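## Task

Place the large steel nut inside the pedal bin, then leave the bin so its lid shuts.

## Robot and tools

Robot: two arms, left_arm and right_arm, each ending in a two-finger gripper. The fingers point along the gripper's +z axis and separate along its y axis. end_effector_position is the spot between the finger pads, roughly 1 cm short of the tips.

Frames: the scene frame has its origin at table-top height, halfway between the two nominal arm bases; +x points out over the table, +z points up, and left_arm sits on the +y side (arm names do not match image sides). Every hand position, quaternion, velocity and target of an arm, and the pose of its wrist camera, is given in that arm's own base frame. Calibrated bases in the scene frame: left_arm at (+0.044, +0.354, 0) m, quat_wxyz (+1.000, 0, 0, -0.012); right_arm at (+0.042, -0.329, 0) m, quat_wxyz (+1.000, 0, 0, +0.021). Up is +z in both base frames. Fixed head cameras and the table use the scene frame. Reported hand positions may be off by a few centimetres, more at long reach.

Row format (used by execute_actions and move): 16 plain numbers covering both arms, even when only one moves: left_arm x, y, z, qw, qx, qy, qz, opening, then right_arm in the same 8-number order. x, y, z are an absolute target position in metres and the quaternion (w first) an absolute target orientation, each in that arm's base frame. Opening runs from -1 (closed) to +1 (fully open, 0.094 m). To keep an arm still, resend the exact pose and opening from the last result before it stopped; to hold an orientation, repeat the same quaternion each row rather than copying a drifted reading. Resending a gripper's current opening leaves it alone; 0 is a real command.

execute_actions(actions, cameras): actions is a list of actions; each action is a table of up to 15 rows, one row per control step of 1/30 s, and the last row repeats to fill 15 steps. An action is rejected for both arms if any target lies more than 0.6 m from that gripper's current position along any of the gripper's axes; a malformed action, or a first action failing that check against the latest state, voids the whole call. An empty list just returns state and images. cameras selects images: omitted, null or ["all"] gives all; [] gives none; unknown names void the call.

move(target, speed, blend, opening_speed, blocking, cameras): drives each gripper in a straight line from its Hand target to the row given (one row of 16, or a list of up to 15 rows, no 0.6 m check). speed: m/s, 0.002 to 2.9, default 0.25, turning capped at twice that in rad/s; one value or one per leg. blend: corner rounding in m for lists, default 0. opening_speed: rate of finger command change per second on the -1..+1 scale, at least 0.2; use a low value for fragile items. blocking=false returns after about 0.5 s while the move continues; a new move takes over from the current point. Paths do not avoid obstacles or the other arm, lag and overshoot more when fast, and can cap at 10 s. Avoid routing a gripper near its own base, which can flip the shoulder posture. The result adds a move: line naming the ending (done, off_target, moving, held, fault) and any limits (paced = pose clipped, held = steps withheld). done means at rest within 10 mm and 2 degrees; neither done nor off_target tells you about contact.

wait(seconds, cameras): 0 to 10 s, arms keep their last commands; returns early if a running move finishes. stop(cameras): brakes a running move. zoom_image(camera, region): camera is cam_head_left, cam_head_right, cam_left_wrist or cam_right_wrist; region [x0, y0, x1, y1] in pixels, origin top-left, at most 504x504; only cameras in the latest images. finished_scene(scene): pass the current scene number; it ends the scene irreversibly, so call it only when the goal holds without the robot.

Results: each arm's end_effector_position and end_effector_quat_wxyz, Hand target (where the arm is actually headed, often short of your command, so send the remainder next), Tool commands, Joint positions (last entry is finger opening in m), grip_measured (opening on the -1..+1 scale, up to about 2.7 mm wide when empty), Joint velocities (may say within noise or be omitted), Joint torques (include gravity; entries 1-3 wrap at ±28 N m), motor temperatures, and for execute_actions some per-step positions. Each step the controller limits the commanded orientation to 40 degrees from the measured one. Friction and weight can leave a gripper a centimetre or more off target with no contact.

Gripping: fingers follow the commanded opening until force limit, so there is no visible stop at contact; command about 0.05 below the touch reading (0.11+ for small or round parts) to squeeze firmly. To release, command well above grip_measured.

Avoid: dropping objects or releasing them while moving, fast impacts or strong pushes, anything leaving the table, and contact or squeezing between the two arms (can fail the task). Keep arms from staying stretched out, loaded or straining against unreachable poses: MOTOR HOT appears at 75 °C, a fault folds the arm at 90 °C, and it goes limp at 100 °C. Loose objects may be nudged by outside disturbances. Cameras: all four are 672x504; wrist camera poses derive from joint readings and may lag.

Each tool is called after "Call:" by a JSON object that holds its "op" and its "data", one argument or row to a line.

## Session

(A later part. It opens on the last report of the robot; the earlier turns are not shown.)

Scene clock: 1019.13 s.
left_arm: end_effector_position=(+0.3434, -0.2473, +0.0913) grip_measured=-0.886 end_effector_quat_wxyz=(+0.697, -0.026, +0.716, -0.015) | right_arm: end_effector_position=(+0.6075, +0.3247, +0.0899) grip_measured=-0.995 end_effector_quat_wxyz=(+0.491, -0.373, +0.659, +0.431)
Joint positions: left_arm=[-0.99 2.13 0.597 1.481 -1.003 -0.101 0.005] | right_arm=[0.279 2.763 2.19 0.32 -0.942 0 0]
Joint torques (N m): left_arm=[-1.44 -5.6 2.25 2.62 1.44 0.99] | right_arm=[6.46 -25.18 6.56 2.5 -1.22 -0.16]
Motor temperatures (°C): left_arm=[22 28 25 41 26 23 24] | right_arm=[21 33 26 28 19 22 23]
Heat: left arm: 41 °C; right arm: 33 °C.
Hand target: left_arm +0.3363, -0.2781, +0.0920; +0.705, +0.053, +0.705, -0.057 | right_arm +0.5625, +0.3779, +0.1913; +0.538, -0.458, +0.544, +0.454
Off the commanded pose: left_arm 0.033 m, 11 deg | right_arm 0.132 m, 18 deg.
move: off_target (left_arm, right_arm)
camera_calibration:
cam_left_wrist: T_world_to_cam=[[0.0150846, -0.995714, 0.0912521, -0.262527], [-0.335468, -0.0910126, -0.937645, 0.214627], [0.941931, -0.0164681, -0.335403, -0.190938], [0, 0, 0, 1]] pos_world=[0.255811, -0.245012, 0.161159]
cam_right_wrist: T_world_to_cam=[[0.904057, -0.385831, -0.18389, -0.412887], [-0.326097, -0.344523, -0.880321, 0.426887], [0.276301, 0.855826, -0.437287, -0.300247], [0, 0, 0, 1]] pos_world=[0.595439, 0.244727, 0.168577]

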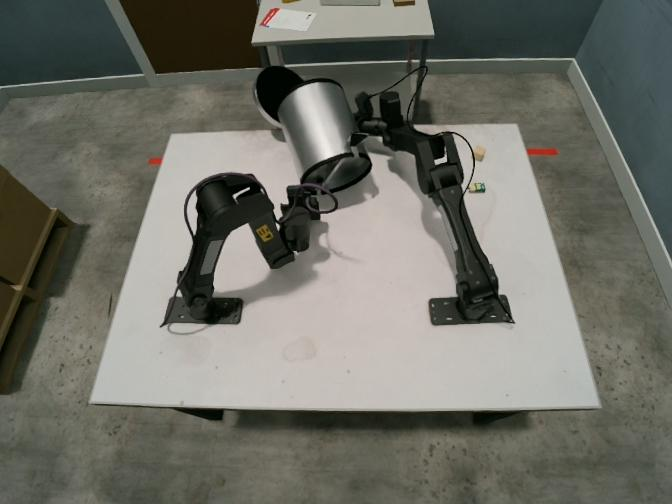

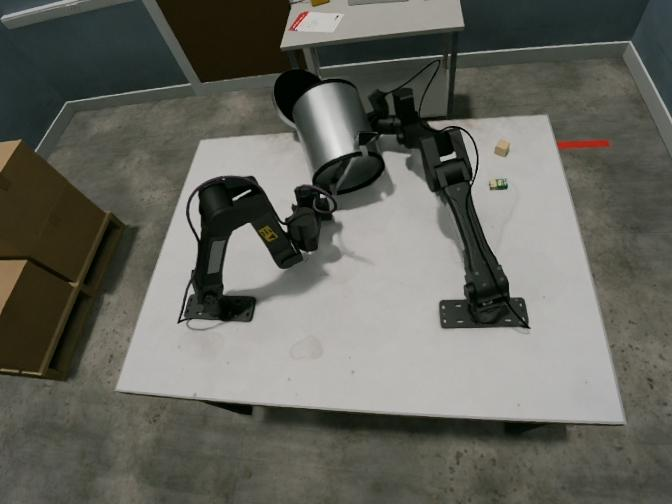

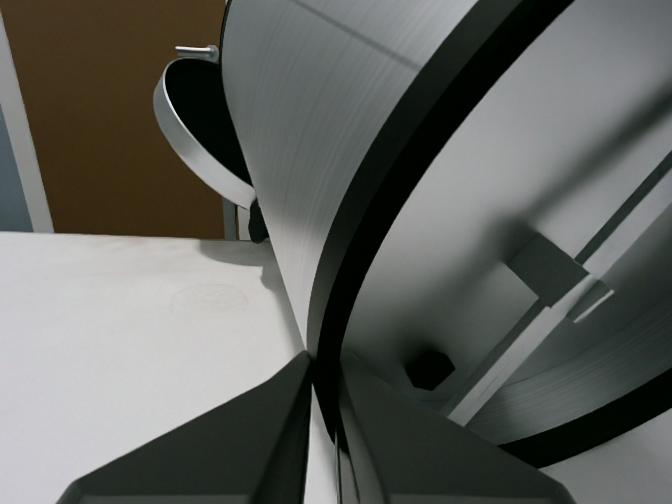

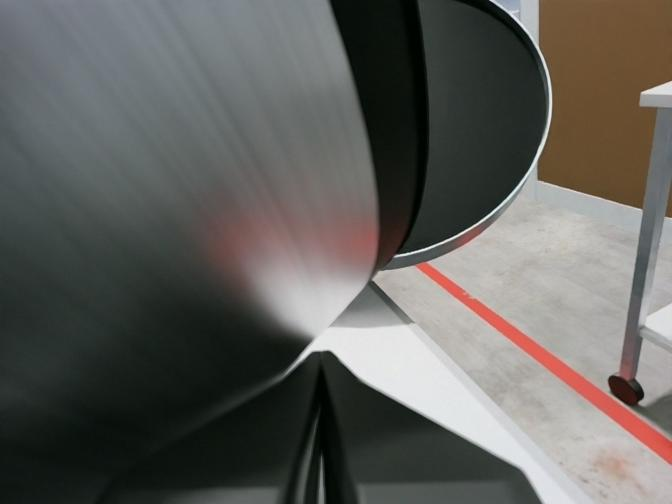

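Call:
{"op": "move", "data": {
  "target": [
    [0.343,-0.26,0.088,0.7,0.0,0.714,-0.02,-0.6,0.58,0.36,0.15,0.542,-0.455,0.542,0.455,-1],
    [0.335,-0.26,0.08,0.7,0,0.714,-0.02,-0.6,0.54,0.38,0.21,0.542,-0.455,0.542,0.455,-1]
  ],
  "speed": 0.1
}}

Scene clock: 1026.23 s.
left_arm: end_effector_position=(+0.3342, -0.2414, +0.0784) grip_measured=-0.595 end_effector_quat_wxyz=(+0.692, -0.038, +0.721, +0.008) | right_arm: end_effector_position=(+0.5839, +0.3478, +0.1543) grip_measured=-0.995 end_effector_quat_wxyz=(+0.534, -0.404, +0.610, +0.425)
Joint positions: left_arm=[-1.02 2.163 0.593 1.477 -1.084 -0.123 0.019] | right_arm=[0.324 2.614 2.065 0.433 -0.93 -0.006 0]
Joint torques (N m): left_arm=[-0.61 -6.82 3.04 2.27 0.71 0.59] | right_arm=[4.15 -20.9 5.34 1.94 -1.07 0]
Motor temperatures (°C): left_arm=[22 28 25 40 26 23 24] | right_arm=[21 39 27 30 20 22 23]
Heat: left arm: 40 °C; right arm: 39 °C.
Hand target: left_arm +0.3337, -0.2593, +0.0807; +0.698, -0.002, +0.716, -0.018 | right_arm +0.5448, +0.3802, +0.2069; +0.541, -0.456, +0.542, +0.454
Off the commanded pose: left_arm 0.019 m, 6 deg | right_arm 0.078 m, 10 deg.
move: off_target (left_arm, right_arm)
camera_calibration:
cam_left_wrist: T_world_to_cam=[[0.0668085, -0.994924, 0.075255, -0.271282], [-0.346034, -0.0938462, -0.933517, 0.202586], [0.93584, 0.036326, -0.350547, -0.17054], [0, 0, 0, 1]] pos_world=[0.247824, -0.244698, 0.149751]
cam_right_wrist: T_world_to_cam=[[0.934041, -0.349881, -0.0717713, -0.418213], [-0.191145, -0.319928, -0.92796, 0.403907], [0.301713, 0.880471, -0.365704, -0.319791], [0, 0, 0, 1]] pos_world=[0.564318, 0.264463, 0.227845]

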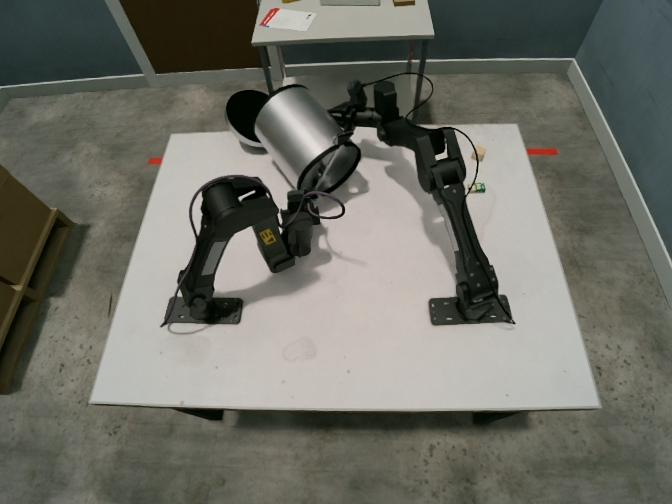

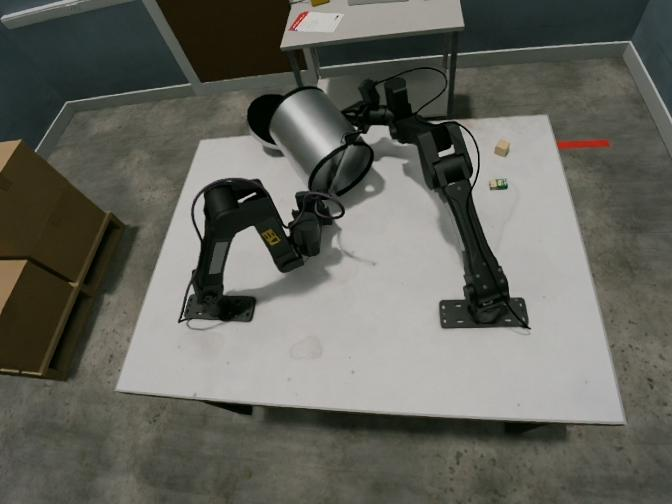

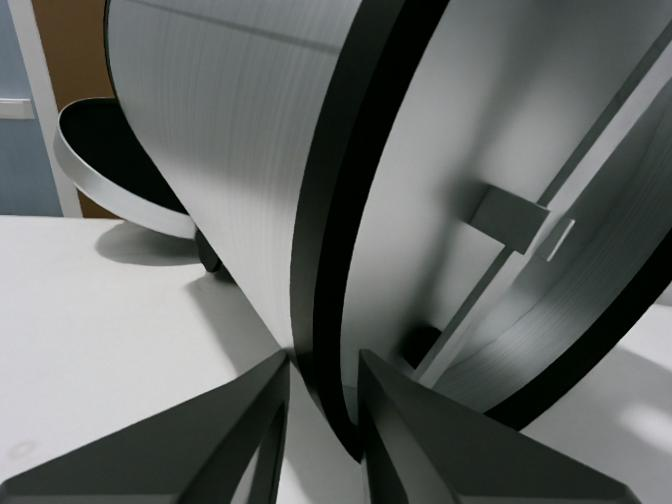

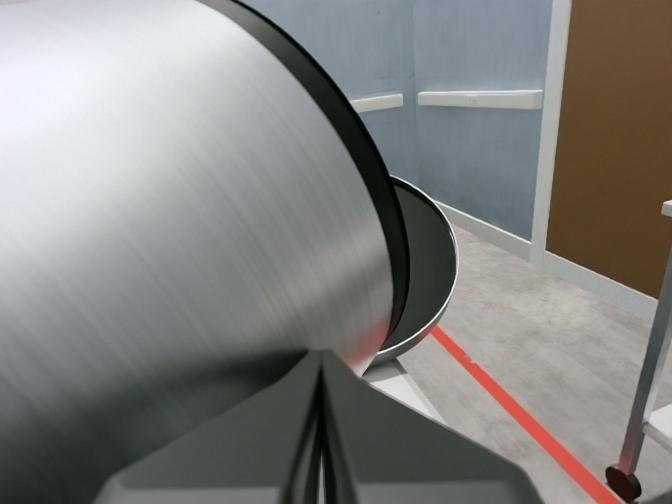

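Call:
{"op": "move", "data": {
  "target": [
    [0.335,-0.26,0.08,0.7,0,0.714,-0.02,-1,0.575,0.36,0.155,0.542,-0.455,0.542,0.455,-1],
    [0.335,-0.255,0.08,0.7,0,0.714,-0.02,-1,0.56,0.22,0.155,0.542,-0.455,0.542,0.455,-1],
    [0.335,-0.255,0.08,0.7,0,0.714,-0.02,-1,0.56,0.2,0.3,0.3,-0.1,0.92,0.2,-1]
  ],
  "speed": 0.12
}}

Scene clock: 1046.73 s.
left_arm: end_effector_position=(+0.3420, -0.2328, +0.0832) grip_measured=-0.791 end_effector_quat_wxyz=(+0.695, -0.074, +0.715, +0.004) | right_arm: end_effector_position=(+0.5603, +0.1983, +0.2920) grip_measured=-0.995 end_effector_quat_wxyz=(+0.363, -0.087, +0.901, +0.219)
Joint positions: left_arm=[-0.995 2.159 0.607 1.479 -1.102 -0.163 0.01] | right_arm=[0.251 2.407 2.841 -1.166 -0.295 0.19 0]
Joint torques (N m): left_arm=[-2.3 -7.49 0.75 2.22 0.92 0.9] | right_arm=[0.4 -12.68 6.65 1.42 -0.05 0.05]
Heat: left arm: 39 °C; right arm: 39 °C.
Hand target: left_arm +0.3335, -0.2543, +0.0808; +0.697, -0.004, +0.717, -0.018 | right_arm +0.5594, +0.1998, +0.2996; +0.372, -0.088, +0.898, +0.219
Off the commanded pose: left_arm 0.023 m, 9 deg | right_arm 0.008 m, 8 deg.
elbow stopped short (right arm): the move would have taken joint 3 (elbow) straighter than the controller allows.
move: off_target (left_arm, right_arm)
camera_calibration:
cam_left_wrist: T_world_to_cam=[[0.109692, -0.985322, 0.130796, -0.28059], [-0.326337, -0.159997, -0.931614, 0.18823], [0.938867, 0.0595073, -0.339098, -0.173097], [0, 0, 0, 1]] pos_world=[0.25472, -0.236054, 0.153361]
cam_right_wrist: T_world_to_cam=[[0.301465, -0.905908, -0.297405, 0.0920163], [-0.871591, -0.135361, -0.471176, 0.690486], [0.386585, 0.401259, -0.830388, 0.0524338], [0, 0, 0, 1]] pos_world=[0.553812, 0.155784, 0.396247]

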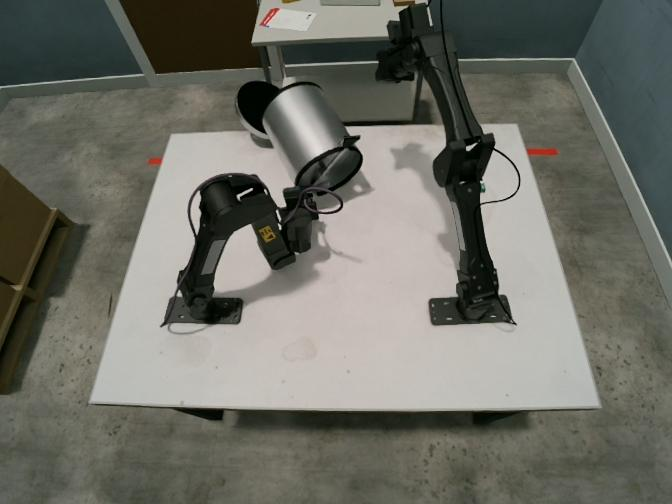

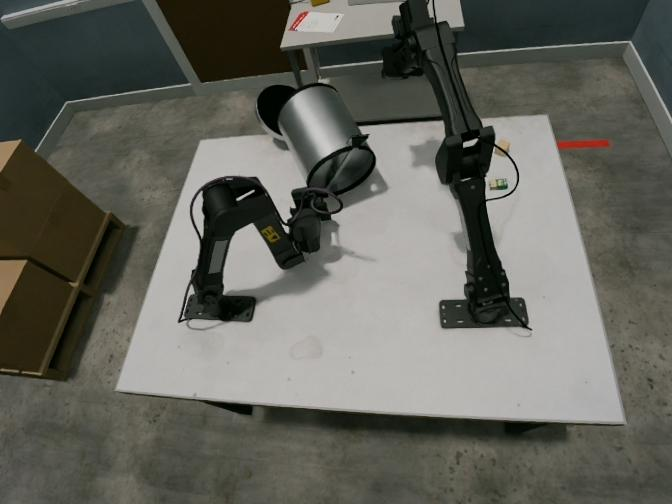

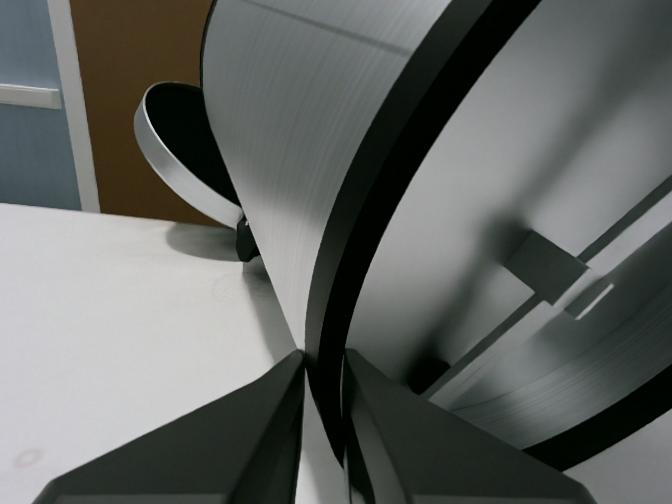

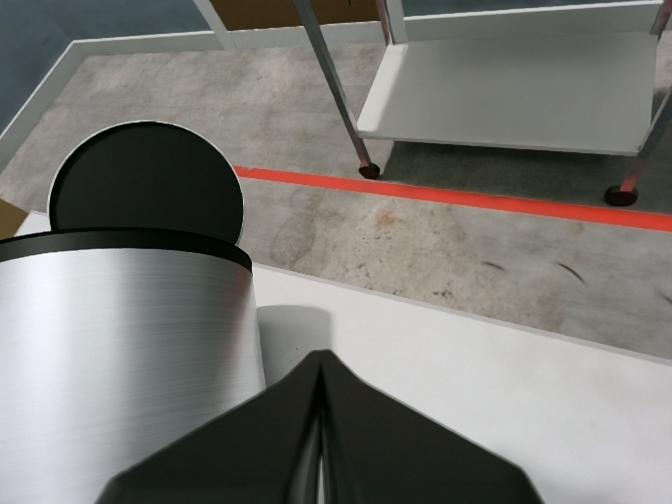

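Call:
{"op": "move", "data": {
  "target": [
    [0.342,-0.24,0.085,0.695,-0.05,0.715,0,-1,0.66,0.2,0.16,0.542,-0.455,0.542,0.455,-1],
    [0.342,-0.24,0.085,0.695,-0.05,0.715,0,-1,0.66,0.25,0.1,0.542,-0.455,0.542,0.455,-1],
    [0.342,-0.24,0.085,0.695,-0.05,0.715,0,-1,0.64,0.37,0.12,0.542,-0.455,0.542,0.455,-1]
  ],
  "speed": 0.15
}}

Scene clock: 1073.77 s.
left_arm: end_effector_position=(+0.3467, -0.2321, +0.0889) grip_measured=-0.859 end_effector_quat_wxyz=(+0.699, -0.100, +0.708, -0.010) | right_arm: end_effector_position=(+0.6505, +0.3510, +0.1060) grip_measured=-0.995 end_effector_quat_wxyz=(+0.581, -0.377, +0.609, +0.386)
Joint positions: left_arm=[-0.986 2.154 0.626 1.476 -1.112 -0.201 0.007] | right_arm=[0.316 3.119 2.835 0.247 -0.824 0.004 0]
Joint torques (N m): left_arm=[-1.18 -9.09 1.22 1.62 0.36 0.72] | right_arm=[2 -15.99 8.35 1.81 -0.31 0]
Heat: left arm: 38 °C; right arm: 36 °C.
Hand target: left_arm +0.3418, -0.2399, +0.0850; +0.695, -0.052, +0.717, +0.000 | right_arm +0.6382, +0.3690, +0.1199; +0.589, -0.395, +0.584, +0.396
Off the commanded pose: left_arm 0.010 m, 6 deg | right_arm 0.026 m, 15 deg.
elbow stopped short (right arm): the move would have taken joint 3 (elbow) straighter than the controller allows.
move: off_target (left_arm, right_arm)
camera_calibration:
cam_left_wrist: T_world_to_cam=[[0.126832, -0.974121, 0.18709, -0.289562], [-0.306939, -0.217898, -0.92645, 0.174613], [0.94324, 0.0600786, -0.326632, -0.178101], [0, 0, 0, 1]] pos_world=[0.258313, -0.23332, 0.15777]
cam_right_wrist: T_world_to_cam=[[0.890937, -0.453743, -0.0186509, -0.423943], [-0.162687, -0.280558, -0.945949, 0.342366], [0.423985, 0.845816, -0.323778, -0.432172], [0, 0, 0, 1]] pos_world=[0.61664, 0.26923, 0.176026]

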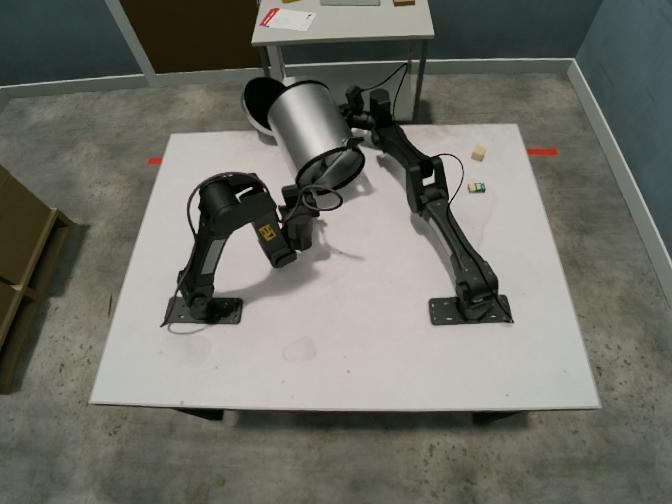

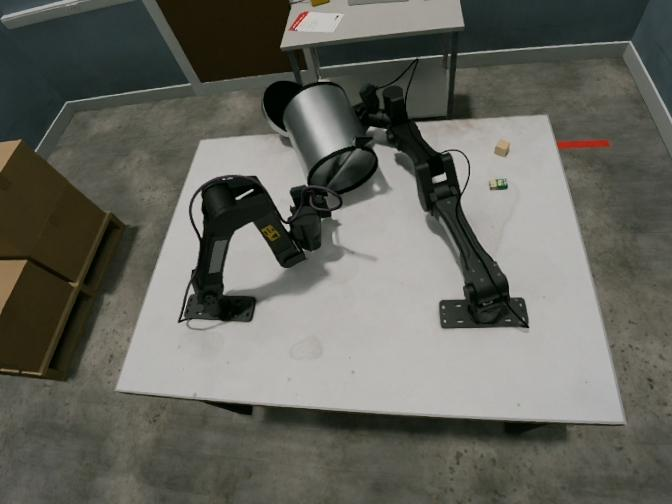

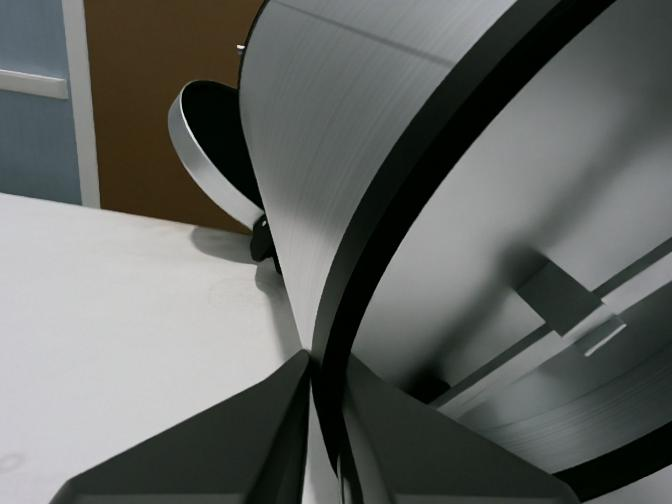

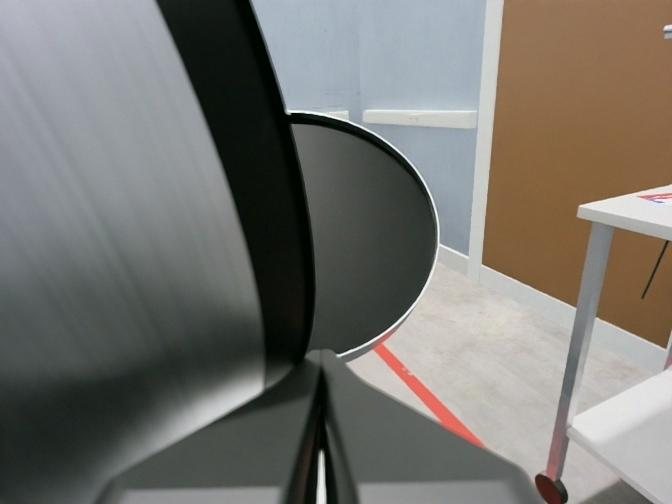

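Call:
{"op": "move", "data": {
  "target": [
    [0.342,-0.24,0.075,0.695,-0.05,0.715,0,-1,0.6,0.42,0.16,0.542,-0.455,0.542,0.455,-1],
    [0.342,-0.25,0.06,0.695,-0.05,0.715,0,-1,0.52,0.44,0.2,0.542,-0.455,0.542,0.455,-1]
  ],
  "speed": 0.1
}}

Scene clock: 1081.40 s.
left_arm: end_effector_position=(+0.3326, -0.2163, +0.0763) grip_measured=-0.859 end_effector_quat_wxyz=(+0.698, -0.164, +0.696, +0.025) | right_arm: end_effector_position=(+0.5890, +0.3767, +0.1119) grip_measured=-0.995 end_effector_quat_wxyz=(+0.519, -0.376, +0.653, +0.403)
Joint positions: left_arm=[-1.026 2.206 0.643 1.477 -1.293 -0.279 0.007] | right_arm=[0.386 2.688 2.106 0.39 -0.787 0.001 0]
Joint torques (N m): left_arm=[-0.58 -5.5 2.65 1.61 1.59 1.02] | right_arm=[7.71 -22.65 6.31 2.4 -1.48 -0.11]
Heat: left arm: 38 °C; right arm: 40 °C.
Hand target: left_arm +0.3360, -0.2480, +0.0614; +0.690, -0.060, +0.722, +0.003 | right_arm +0.5268, +0.4381, +0.1928; +0.540, -0.456, +0.544, +0.453
Off the commanded pose: left_arm 0.039 m, 14 deg | right_arm 0.129 m, 17 deg.
elbow stopped short (right arm): the move would have taken joint 3 (elbow) straighter than the controller allows.
move: off_target (left_arm, right_arm)
camera_calibration:
cam_left_wrist: T_world_to_cam=[[0.261329, -0.937878, 0.228234, -0.309997], [-0.263144, -0.296718, -0.917994, 0.12987], [0.928688, 0.17984, -0.324339, -0.139359], [0, 0, 0, 1]] pos_world=[0.244607, -0.227142, 0.144773]
cam_right_wrist: T_world_to_cam=[[0.896184, -0.427474, -0.118826, -0.359036], [-0.282082, -0.342234, -0.896273, 0.433137], [0.342468, 0.836745, -0.427287, -0.36298], [0, 0, 0, 1]] pos_world=[0.568251, 0.298477, 0.19045]

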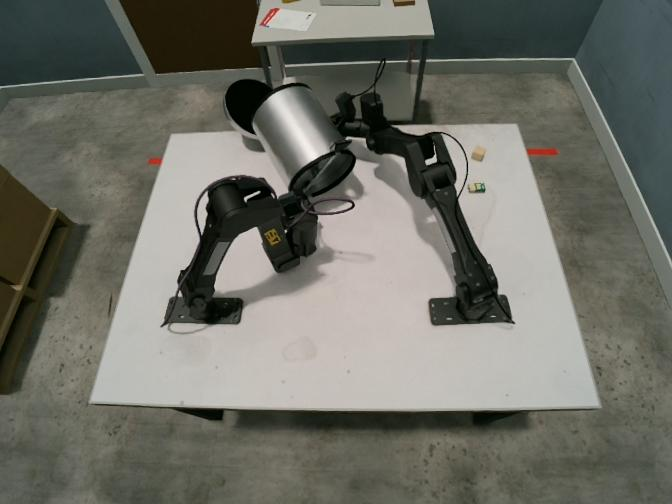

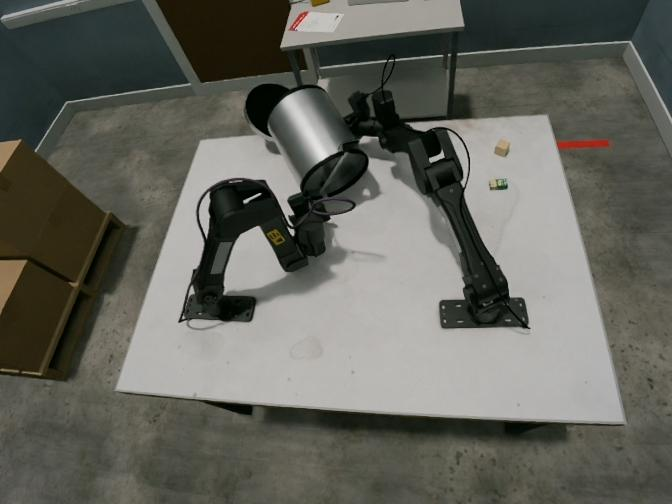

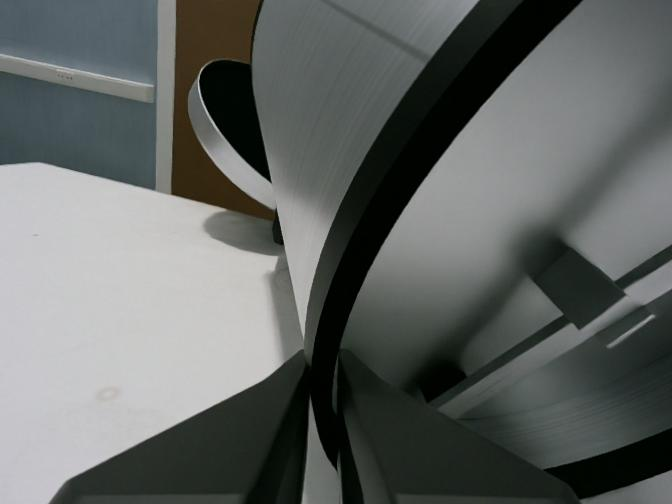

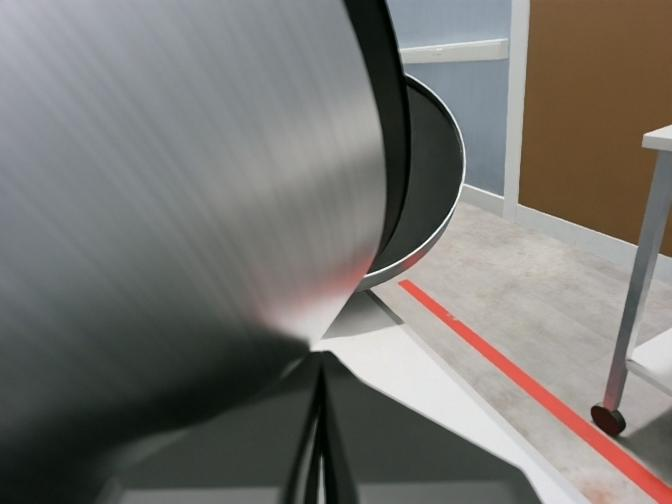

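Call:
{"op": "move", "data": {
  "target": [
    [0.333,-0.216,0.078,0.698,-0.16,0.696,0.02,0.0,0.6,0.4,0.12,0.542,-0.455,0.542,0.455,-1],
    [0.25,-0.17,0.1,0.698,-0.1,0.7,0.02,-1,0.6,0.4,0.12,0.542,-0.455,0.542,0.455,-1],
    [0.25,-0.05,0.25,0.698,0,0.7,0,-1,0.6,0.4,0.12,0.542,-0.455,0.542,0.455,-1]
  ],
  "speed": 0.2
}}

Scene clock: 1092.77 s.
left_arm: end_effector_position=(+0.2516, -0.0520, +0.2353) grip_measured=-0.995 end_effector_quat_wxyz=(+0.697, +0.012, +0.717, +0.012) | right_arm: end_effector_position=(+0.6031, +0.3955, +0.1104) grip_measured=-0.995 end_effector_quat_wxyz=(+0.542, -0.439, +0.561, +0.446)
Joint positions: left_arm=[-0.628 0.331 0.244 0.053 -0.628 0.014 0] | right_arm=[0.372 3.118 2.839 0.253 -0.979 0.002 0]
Joint torques (N m): left_arm=[0.65 0.65 9.18 1.74 0.06 -0.15] | right_arm=[0.46 -16.1 7.94 1.56 -0.16 -0.01]
Heat: left arm: 38 °C; right arm: 42 °C.
Hand target: left_arm +0.2498, -0.0499, +0.2499; +0.706, +0.000, +0.708, +0.000 | right_arm +0.5992, +0.3995, +0.1199; +0.548, -0.447, +0.548, +0.447
Off the commanded pose: left_arm 0.015 m, 2 deg | right_arm 0.011 m, 3 deg.
elbow stopped short (right arm): the move would have taken joint 3 (elbow) straighter than the controller allows.
move: off_target (left_arm, right_arm); target 2's new opening was sent with left_arm's hand 0.012 m and 6 deg from that target
camera_calibration:
cam_left_wrist: T_world_to_cam=[[-0.00147168, -0.999999, -0.0000514531, -0.0545033], [-0.337062, 0.00054449, -0.941482, 0.342857], [0.941481, -0.00136822, -0.337063, -0.051754], [0, 0, 0, 1]] pos_world=[0.164209, -0.0547607, 0.305346]
cam_right_wrist: T_world_to_cam=[[0.966717, -0.255623, -0.0107453, -0.486319], [-0.0897897, -0.299641, -0.949817, 0.315344], [0.239576, 0.919169, -0.31262, -0.367383], [0, 0, 0, 1]] pos_world=[0.586464, 0.307863, 0.179442]

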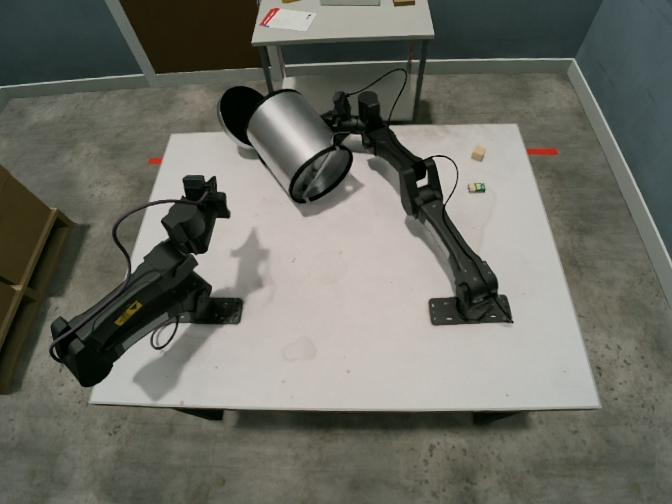

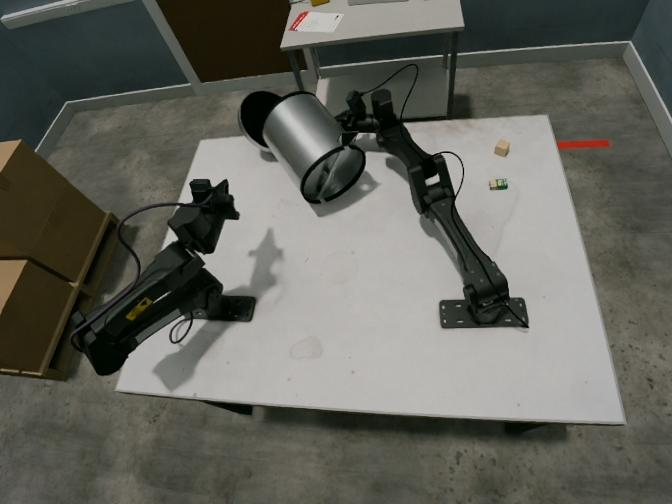

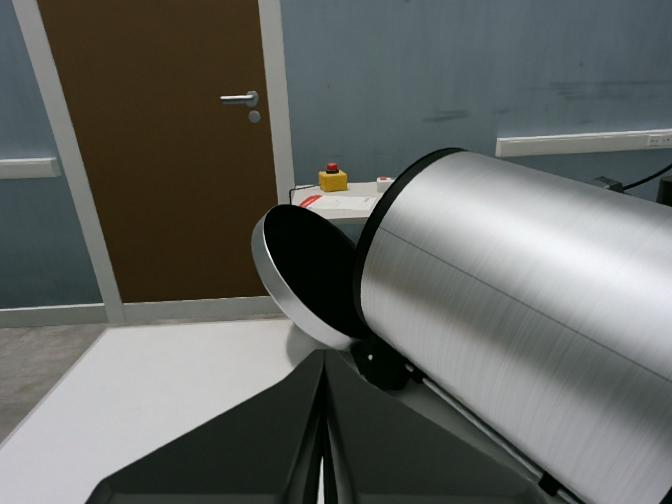

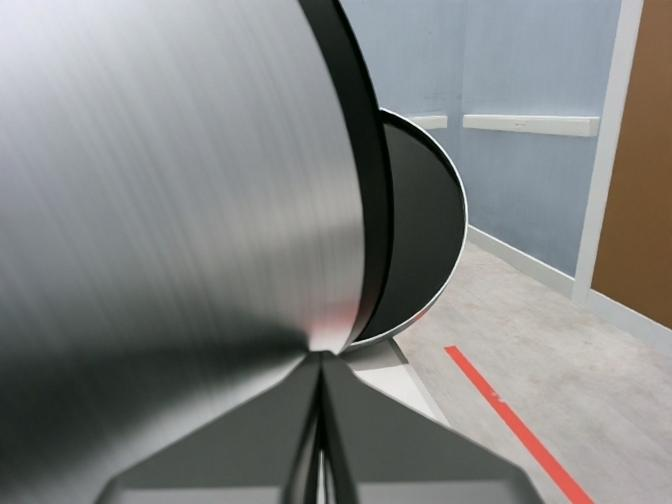

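Call:
{"op": "move", "data": {
  "target": [
    [0.25,-0.05,0.25,0.698,0,0.7,0,-1,0.6,0.43,0.17,0.542,-0.455,0.542,0.455,-1],
    [0.25,-0.05,0.25,0.698,0,0.7,0,-1,0.56,0.43,0.24,0.542,-0.455,0.542,0.455,-1]
  ],
  "speed": 0.1
}}

Scene clock: 1108.20 s.
left_arm: end_effector_position=(+0.2516, -0.0522, +0.2353) grip_measured=-0.995 end_effector_quat_wxyz=(+0.697, +0.013, +0.717, +0.012) | right_arm: end_effector_position=(+0.5734, +0.4254, +0.2121) grip_measured=-0.995 end_effector_quat_wxyz=(+0.534, -0.444, +0.560, +0.451)
Joint positions: left_arm=[-0.628 0.331 0.244 0.052 -0.627 0.014 0] | right_arm=[0.434 2.842 2.691 0.112 -0.938 0 0]
Joint torques (N m): left_arm=[0.59 0.68 9.13 1.75 0.03 -0.14] | right_arm=[0.91 -19.9 4.89 1.55 -0.24 -0.03]
Heat: left arm: 38 °C; right arm: 40 °C.
Hand target: left_arm +0.2498, -0.0499, +0.2499; +0.706, +0.000, +0.708, +0.000 | right_arm +0.5609, +0.4304, +0.2398; +0.540, -0.456, +0.541, +0.455
Off the commanded pose: left_arm 0.015 m, 2 deg | right_arm 0.031 m, 3 deg.
elbow stopped short (right arm): the move would have taken joint 3 (elbow) straighter than the controller allows.
move: off_target (left_arm, right_arm)
camera_calibration:
cam_left_wrist: T_world_to_cam=[[-0.00264293, -0.999997, -0.0000562679, -0.0544098], [-0.337685, 0.000945442, -0.941259, 0.342818], [0.941256, -0.00246868, -0.337686, -0.0516211], [0, 0, 0, 1]] pos_world=[0.164209, -0.0548612, 0.305246]
cam_right_wrist: T_world_to_cam=[[0.971583, -0.236025, -0.0178536, -0.458483], [-0.0922086, -0.307942, -0.946926, 0.422575], [0.218001, 0.921663, -0.320955, -0.342827], [0, 0, 0, 1]] pos_world=[0.559156, 0.337886, 0.281929]

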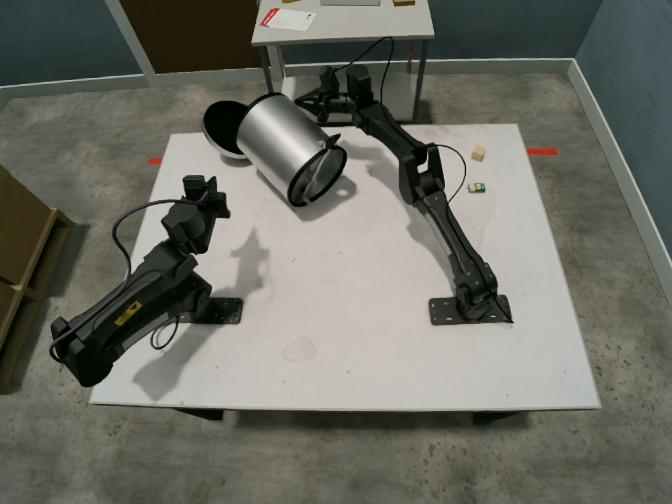

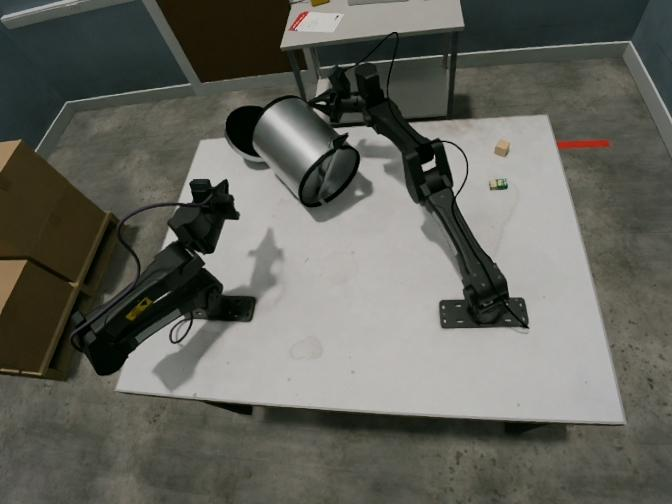

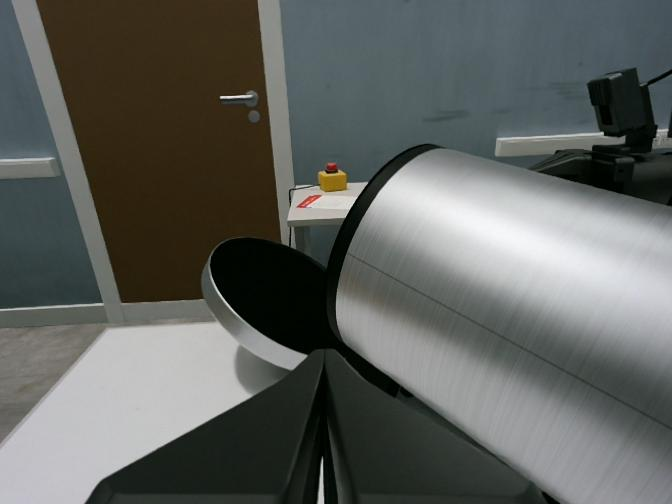

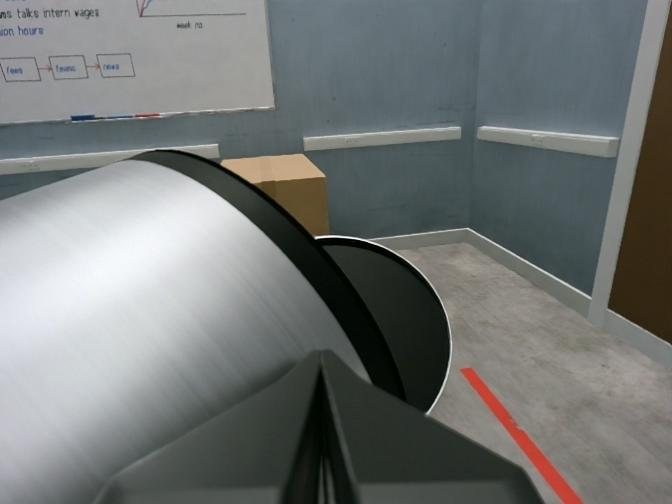

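Call:
{"op": "move", "data": {
  "target": [
    [0.2,0.2,0.3,0.698,0,0.7,0,-1,0.59,0.37,0.14,0.5,-0.5,0.5,0.5,-1],
    [0.2,0.2,0.3,0.698,0,0.7,0,-1,0.52,0.5,0.13,0.5,-0.5,0.5,0.5,-1],
    [0.2,0.2,0.3,0.698,0,0.7,0,-1,0.42,0.58,0.13,0.43,-0.56,0.43,0.56,-1],
    [0.2,0.2,0.3,0.698,0,0.7,0,-1,0.32,0.61,0.13,0.35,-0.614,0.35,0.614,-1]
  ],
  "speed": 0.12
}}

Scene clock: 1133.47 s.
left_arm: end_effector_position=(+0.2008, +0.1984, +0.2940) grip_measured=-0.995 end_effector_quat_wxyz=(+0.704, -0.010, +0.710, -0.008) | right_arm: end_effector_position=(+0.3466, +0.6059, +0.1404) grip_measured=-0.995 end_effector_quat_wxyz=(-0.400, +0.589, -0.384, -0.589)
Joint positions: left_arm=[1.452 1.014 0.602 0.352 1.45 0.035 0] | right_arm=[0.814 3.084 2.853 0.262 -1.153 0.009 0]
Joint torques (N m): left_arm=[0.4 -1.69 7.64 1.56 0.15 0] | right_arm=[2.11 -14.79 6.76 1.28 -0.7 -0.01]
Heat: left arm: 38 °C; right arm: 39 °C.
Hand target: left_arm +0.2000, +0.1999, +0.3000; +0.706, +0.000, +0.708, +0.000 | right_arm +0.3208, +0.6102, +0.1303; -0.366, +0.604, -0.365, -0.606
Off the commanded pose: left_arm 0.006 m, 1 deg | right_arm 0.029 m, 8 deg.
elbow stopped short (right arm): the move would have taken joint 3 (elbow) straighter than the controller allows.
move: off_target (right_arm)
camera_calibration:
cam_left_wrist: T_world_to_cam=[[0.00109707, -0.99823, 0.0594562, 0.177559], [-0.317253, -0.0567322, -0.946642, 0.389662], [0.94834, -0.0178241, -0.316754, 0.0121543], [0, 0, 0, 1]] pos_world=[0.1119, 0.199568, 0.362163]
cam_right_wrist: T_world_to_cam=[[0.936644, 0.348926, 0.0308073, -0.545892], [0.127313, -0.257176, -0.957942, 0.283927], [-0.326328, 0.901172, -0.285305, -0.286721], [0, 0, 0, 1]] pos_world=[0.381593, 0.521881, 0.207]

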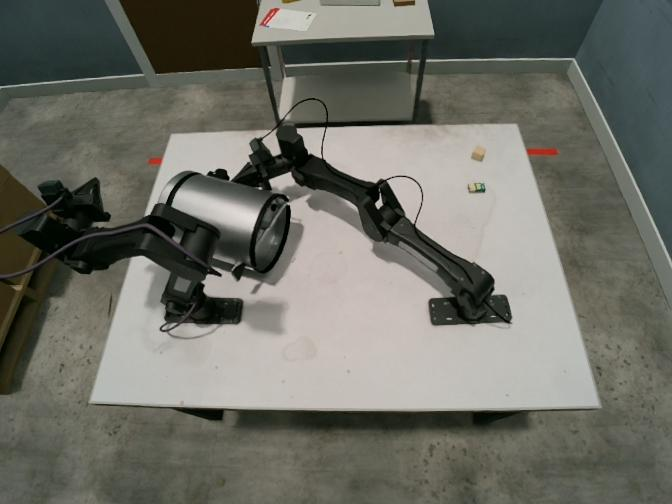

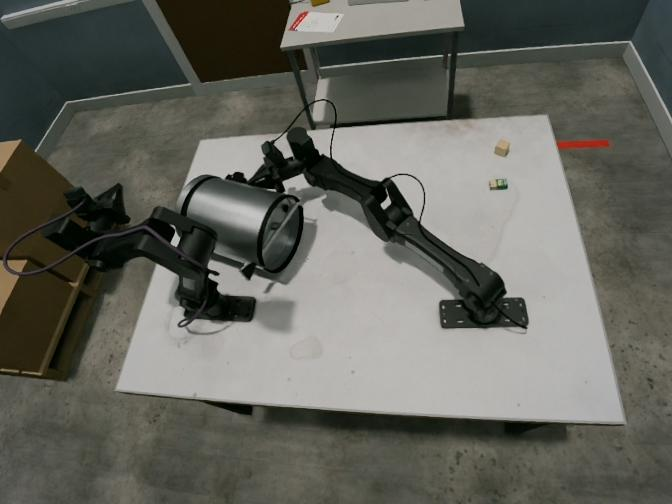

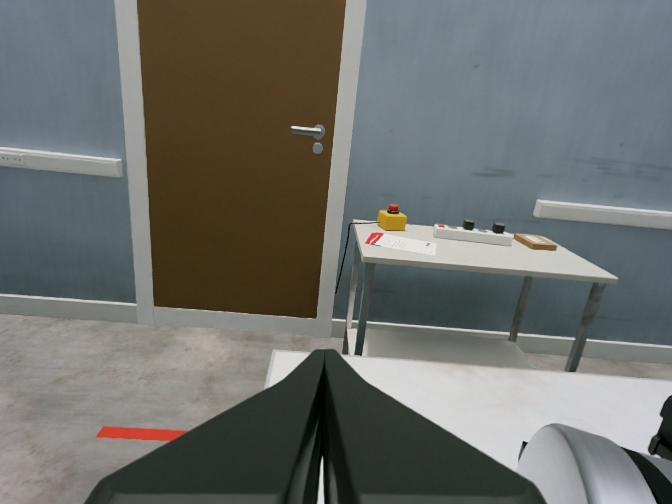

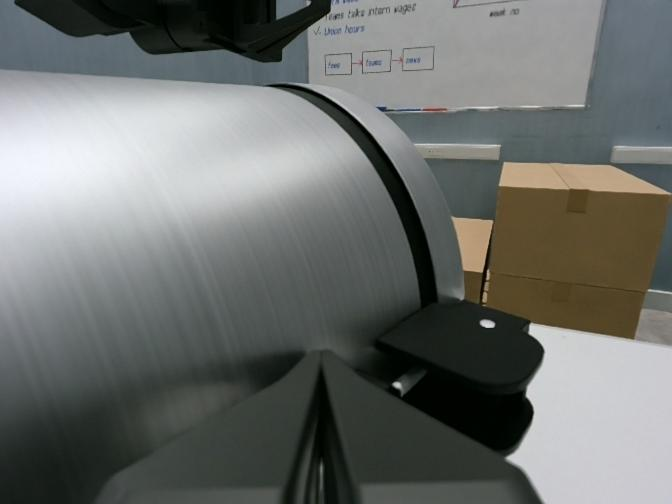

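Call:
{"op": "move", "data": {
  "target": [
    [0.2,0.2,0.3,0.698,0,0.7,0,-1,0.42,0.54,0.2,0.43,-0.56,0.43,0.56,-1],
    [0.2,0.2,0.3,0.698,0,0.7,0,-1,0.38,0.35,0.3,0.35,-0.5,0.65,0.4,0.2],
    [0.2,0.2,0.3,0.698,0,0.7,0,-1,0.265,0.36,0.18,0.271,-0.572,0.745,0.208,0.2]
  ],
  "speed": 0.2
}}

Scene clock: 1151.47 s.
left_arm: end_effector_position=(+0.2008, +0.1984, +0.2940) grip_measured=-0.995 end_effector_quat_wxyz=(+0.705, -0.010, +0.710, -0.008) | right_arm: end_effector_position=(+0.2643, +0.3604, +0.1642) grip_measured=+0.197 end_effector_quat_wxyz=(+0.248, -0.575, +0.752, +0.205)
Joint positions: left_arm=[1.452 1.014 0.602 0.353 1.45 0.034 0] | right_arm=[0.812 1.72 1.417 -0.683 -0.314 -0.399 0.056]
Joint torques (N m): left_arm=[0.39 -1.68 7.61 1.54 0.14 0.01] | right_arm=[-0.06 -11.37 5.04 1.37 -0.19 0.03]
Heat: left arm: 37 °C; right arm: 38 °C.
Hand target: left_arm +0.2000, +0.1999, +0.3000; +0.706, +0.000, +0.708, +0.000 | right_arm +0.2649, +0.3599, +0.1798; +0.271, -0.572, +0.745, +0.208
Off the commanded pose: left_arm 0.006 m, 1 deg | right_arm 0.016 m, 3 deg.
move: off_target (right_arm); target 2's new opening was sent with right_arm's hand 0.023 m and 3 deg from that target
camera_calibration:
cam_left_wrist: T_world_to_cam=[[0.000781383, -0.998231, 0.0594562, 0.177594], [-0.317269, -0.0566319, -0.946643, 0.389644], [0.948335, -0.0181239, -0.316751, 0.0122138], [0, 0, 0, 1]] pos_world=[0.1119, 0.199568, 0.362163]
cam_right_wrist: T_world_to_cam=[[0.963485, -0.267251, 0.0165166, -0.166634], [-0.245349, -0.905864, -0.345275, 0.485712], [0.107237, 0.328615, -0.938356, 0.113445], [0, 0, 0, 1]] pos_world=[0.267553, 0.358177, 0.276908]

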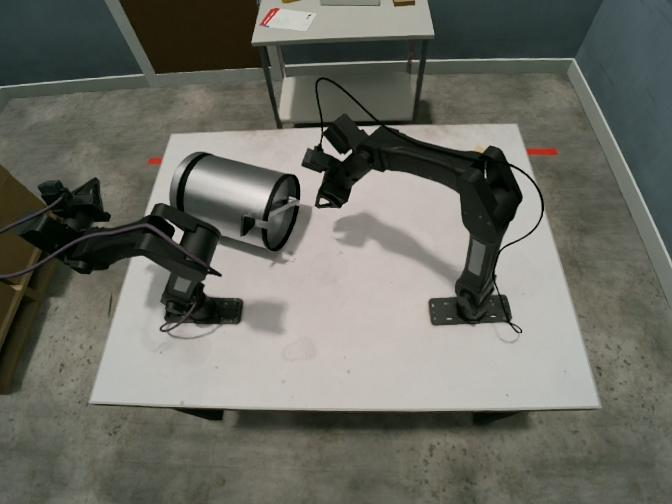

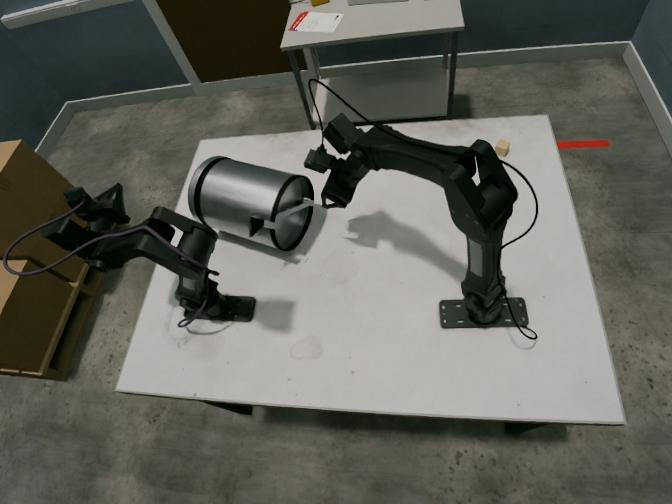

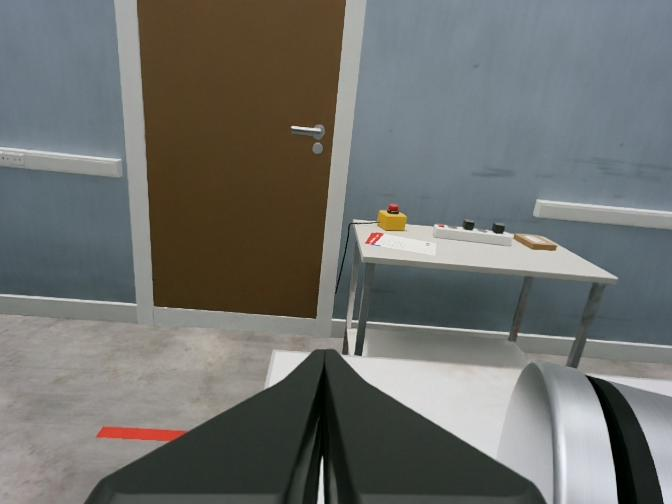

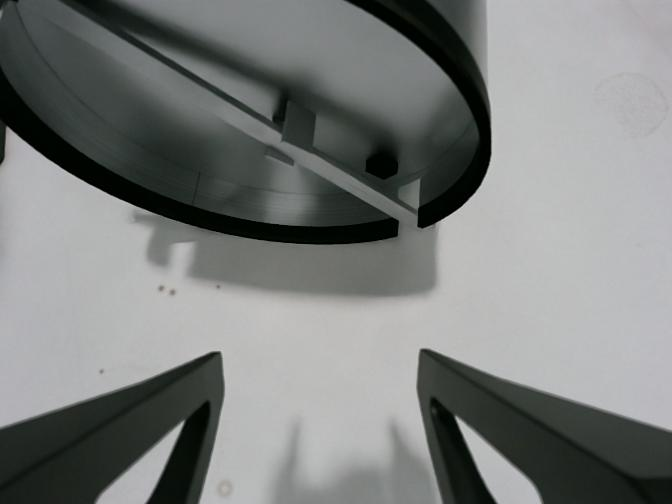

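Call:
{"op": "move", "data": {
  "target": [
    [0.2,0.2,0.3,0.698,0,0.7,0,-1,0.354,0.405,0.16,0.271,-0.572,0.745,0.208,0.2]
  ],
  "speed": 0.15,
  "cameras": ["cam_right_wrist"]
}}

Scene clock: 1159.37 s.
left_arm: end_effector_position=(+0.2008, +0.1984, +0.2940) grip_measured=-0.995 end_effector_quat_wxyz=(+0.705, -0.010, +0.710, -0.008) | right_arm: end_effector_position=(+0.3512, +0.4009, +0.1536) grip_measured=+0.197 end_effector_quat_wxyz=(+0.266, -0.570, +0.751, +0.201)
Joint positions: left_arm=[1.452 1.014 0.602 0.353 1.45 0.034 0] | right_arm=[0.738 2.054 1.806 -0.722 -0.34 -0.454 0.056]
Joint torques (N m): left_arm=[0.4 -1.68 7.6 1.55 0.14 0] | right_arm=[-0.2 -10.55 7.87 1.21 -0.37 -0.05]
Heat: left arm: 36 °C; right arm: 37 °C.
Hand target: left_arm +0.2000, +0.1999, +0.3000; +0.706, +0.000, +0.708, +0.000 | right_arm +0.3538, +0.4049, +0.1601; +0.272, -0.572, +0.745, +0.208
Off the commanded pose: left_arm 0.006 m, 1 deg | right_arm 0.008 m, 1 deg.
move: done
camera_calibration:
cam_right_wrist: T_world_to_cam=[[0.95809, -0.283808, 0.0389425, -0.234191], [-0.250356, -0.895613, -0.367694, 0.541288], [0.139232, 0.342534, -0.929131, 0.0626349], [0, 0, 0, 1]] pos_world=[0.35117, 0.396865, 0.266344]
Images, in order (width x height): cam_right_wrist 672x504.

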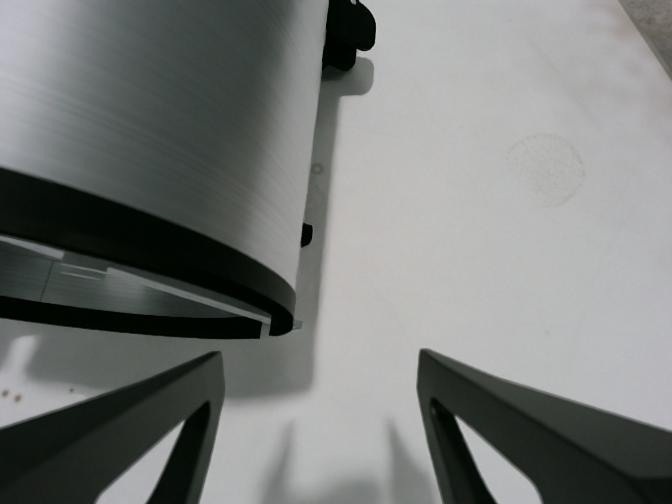

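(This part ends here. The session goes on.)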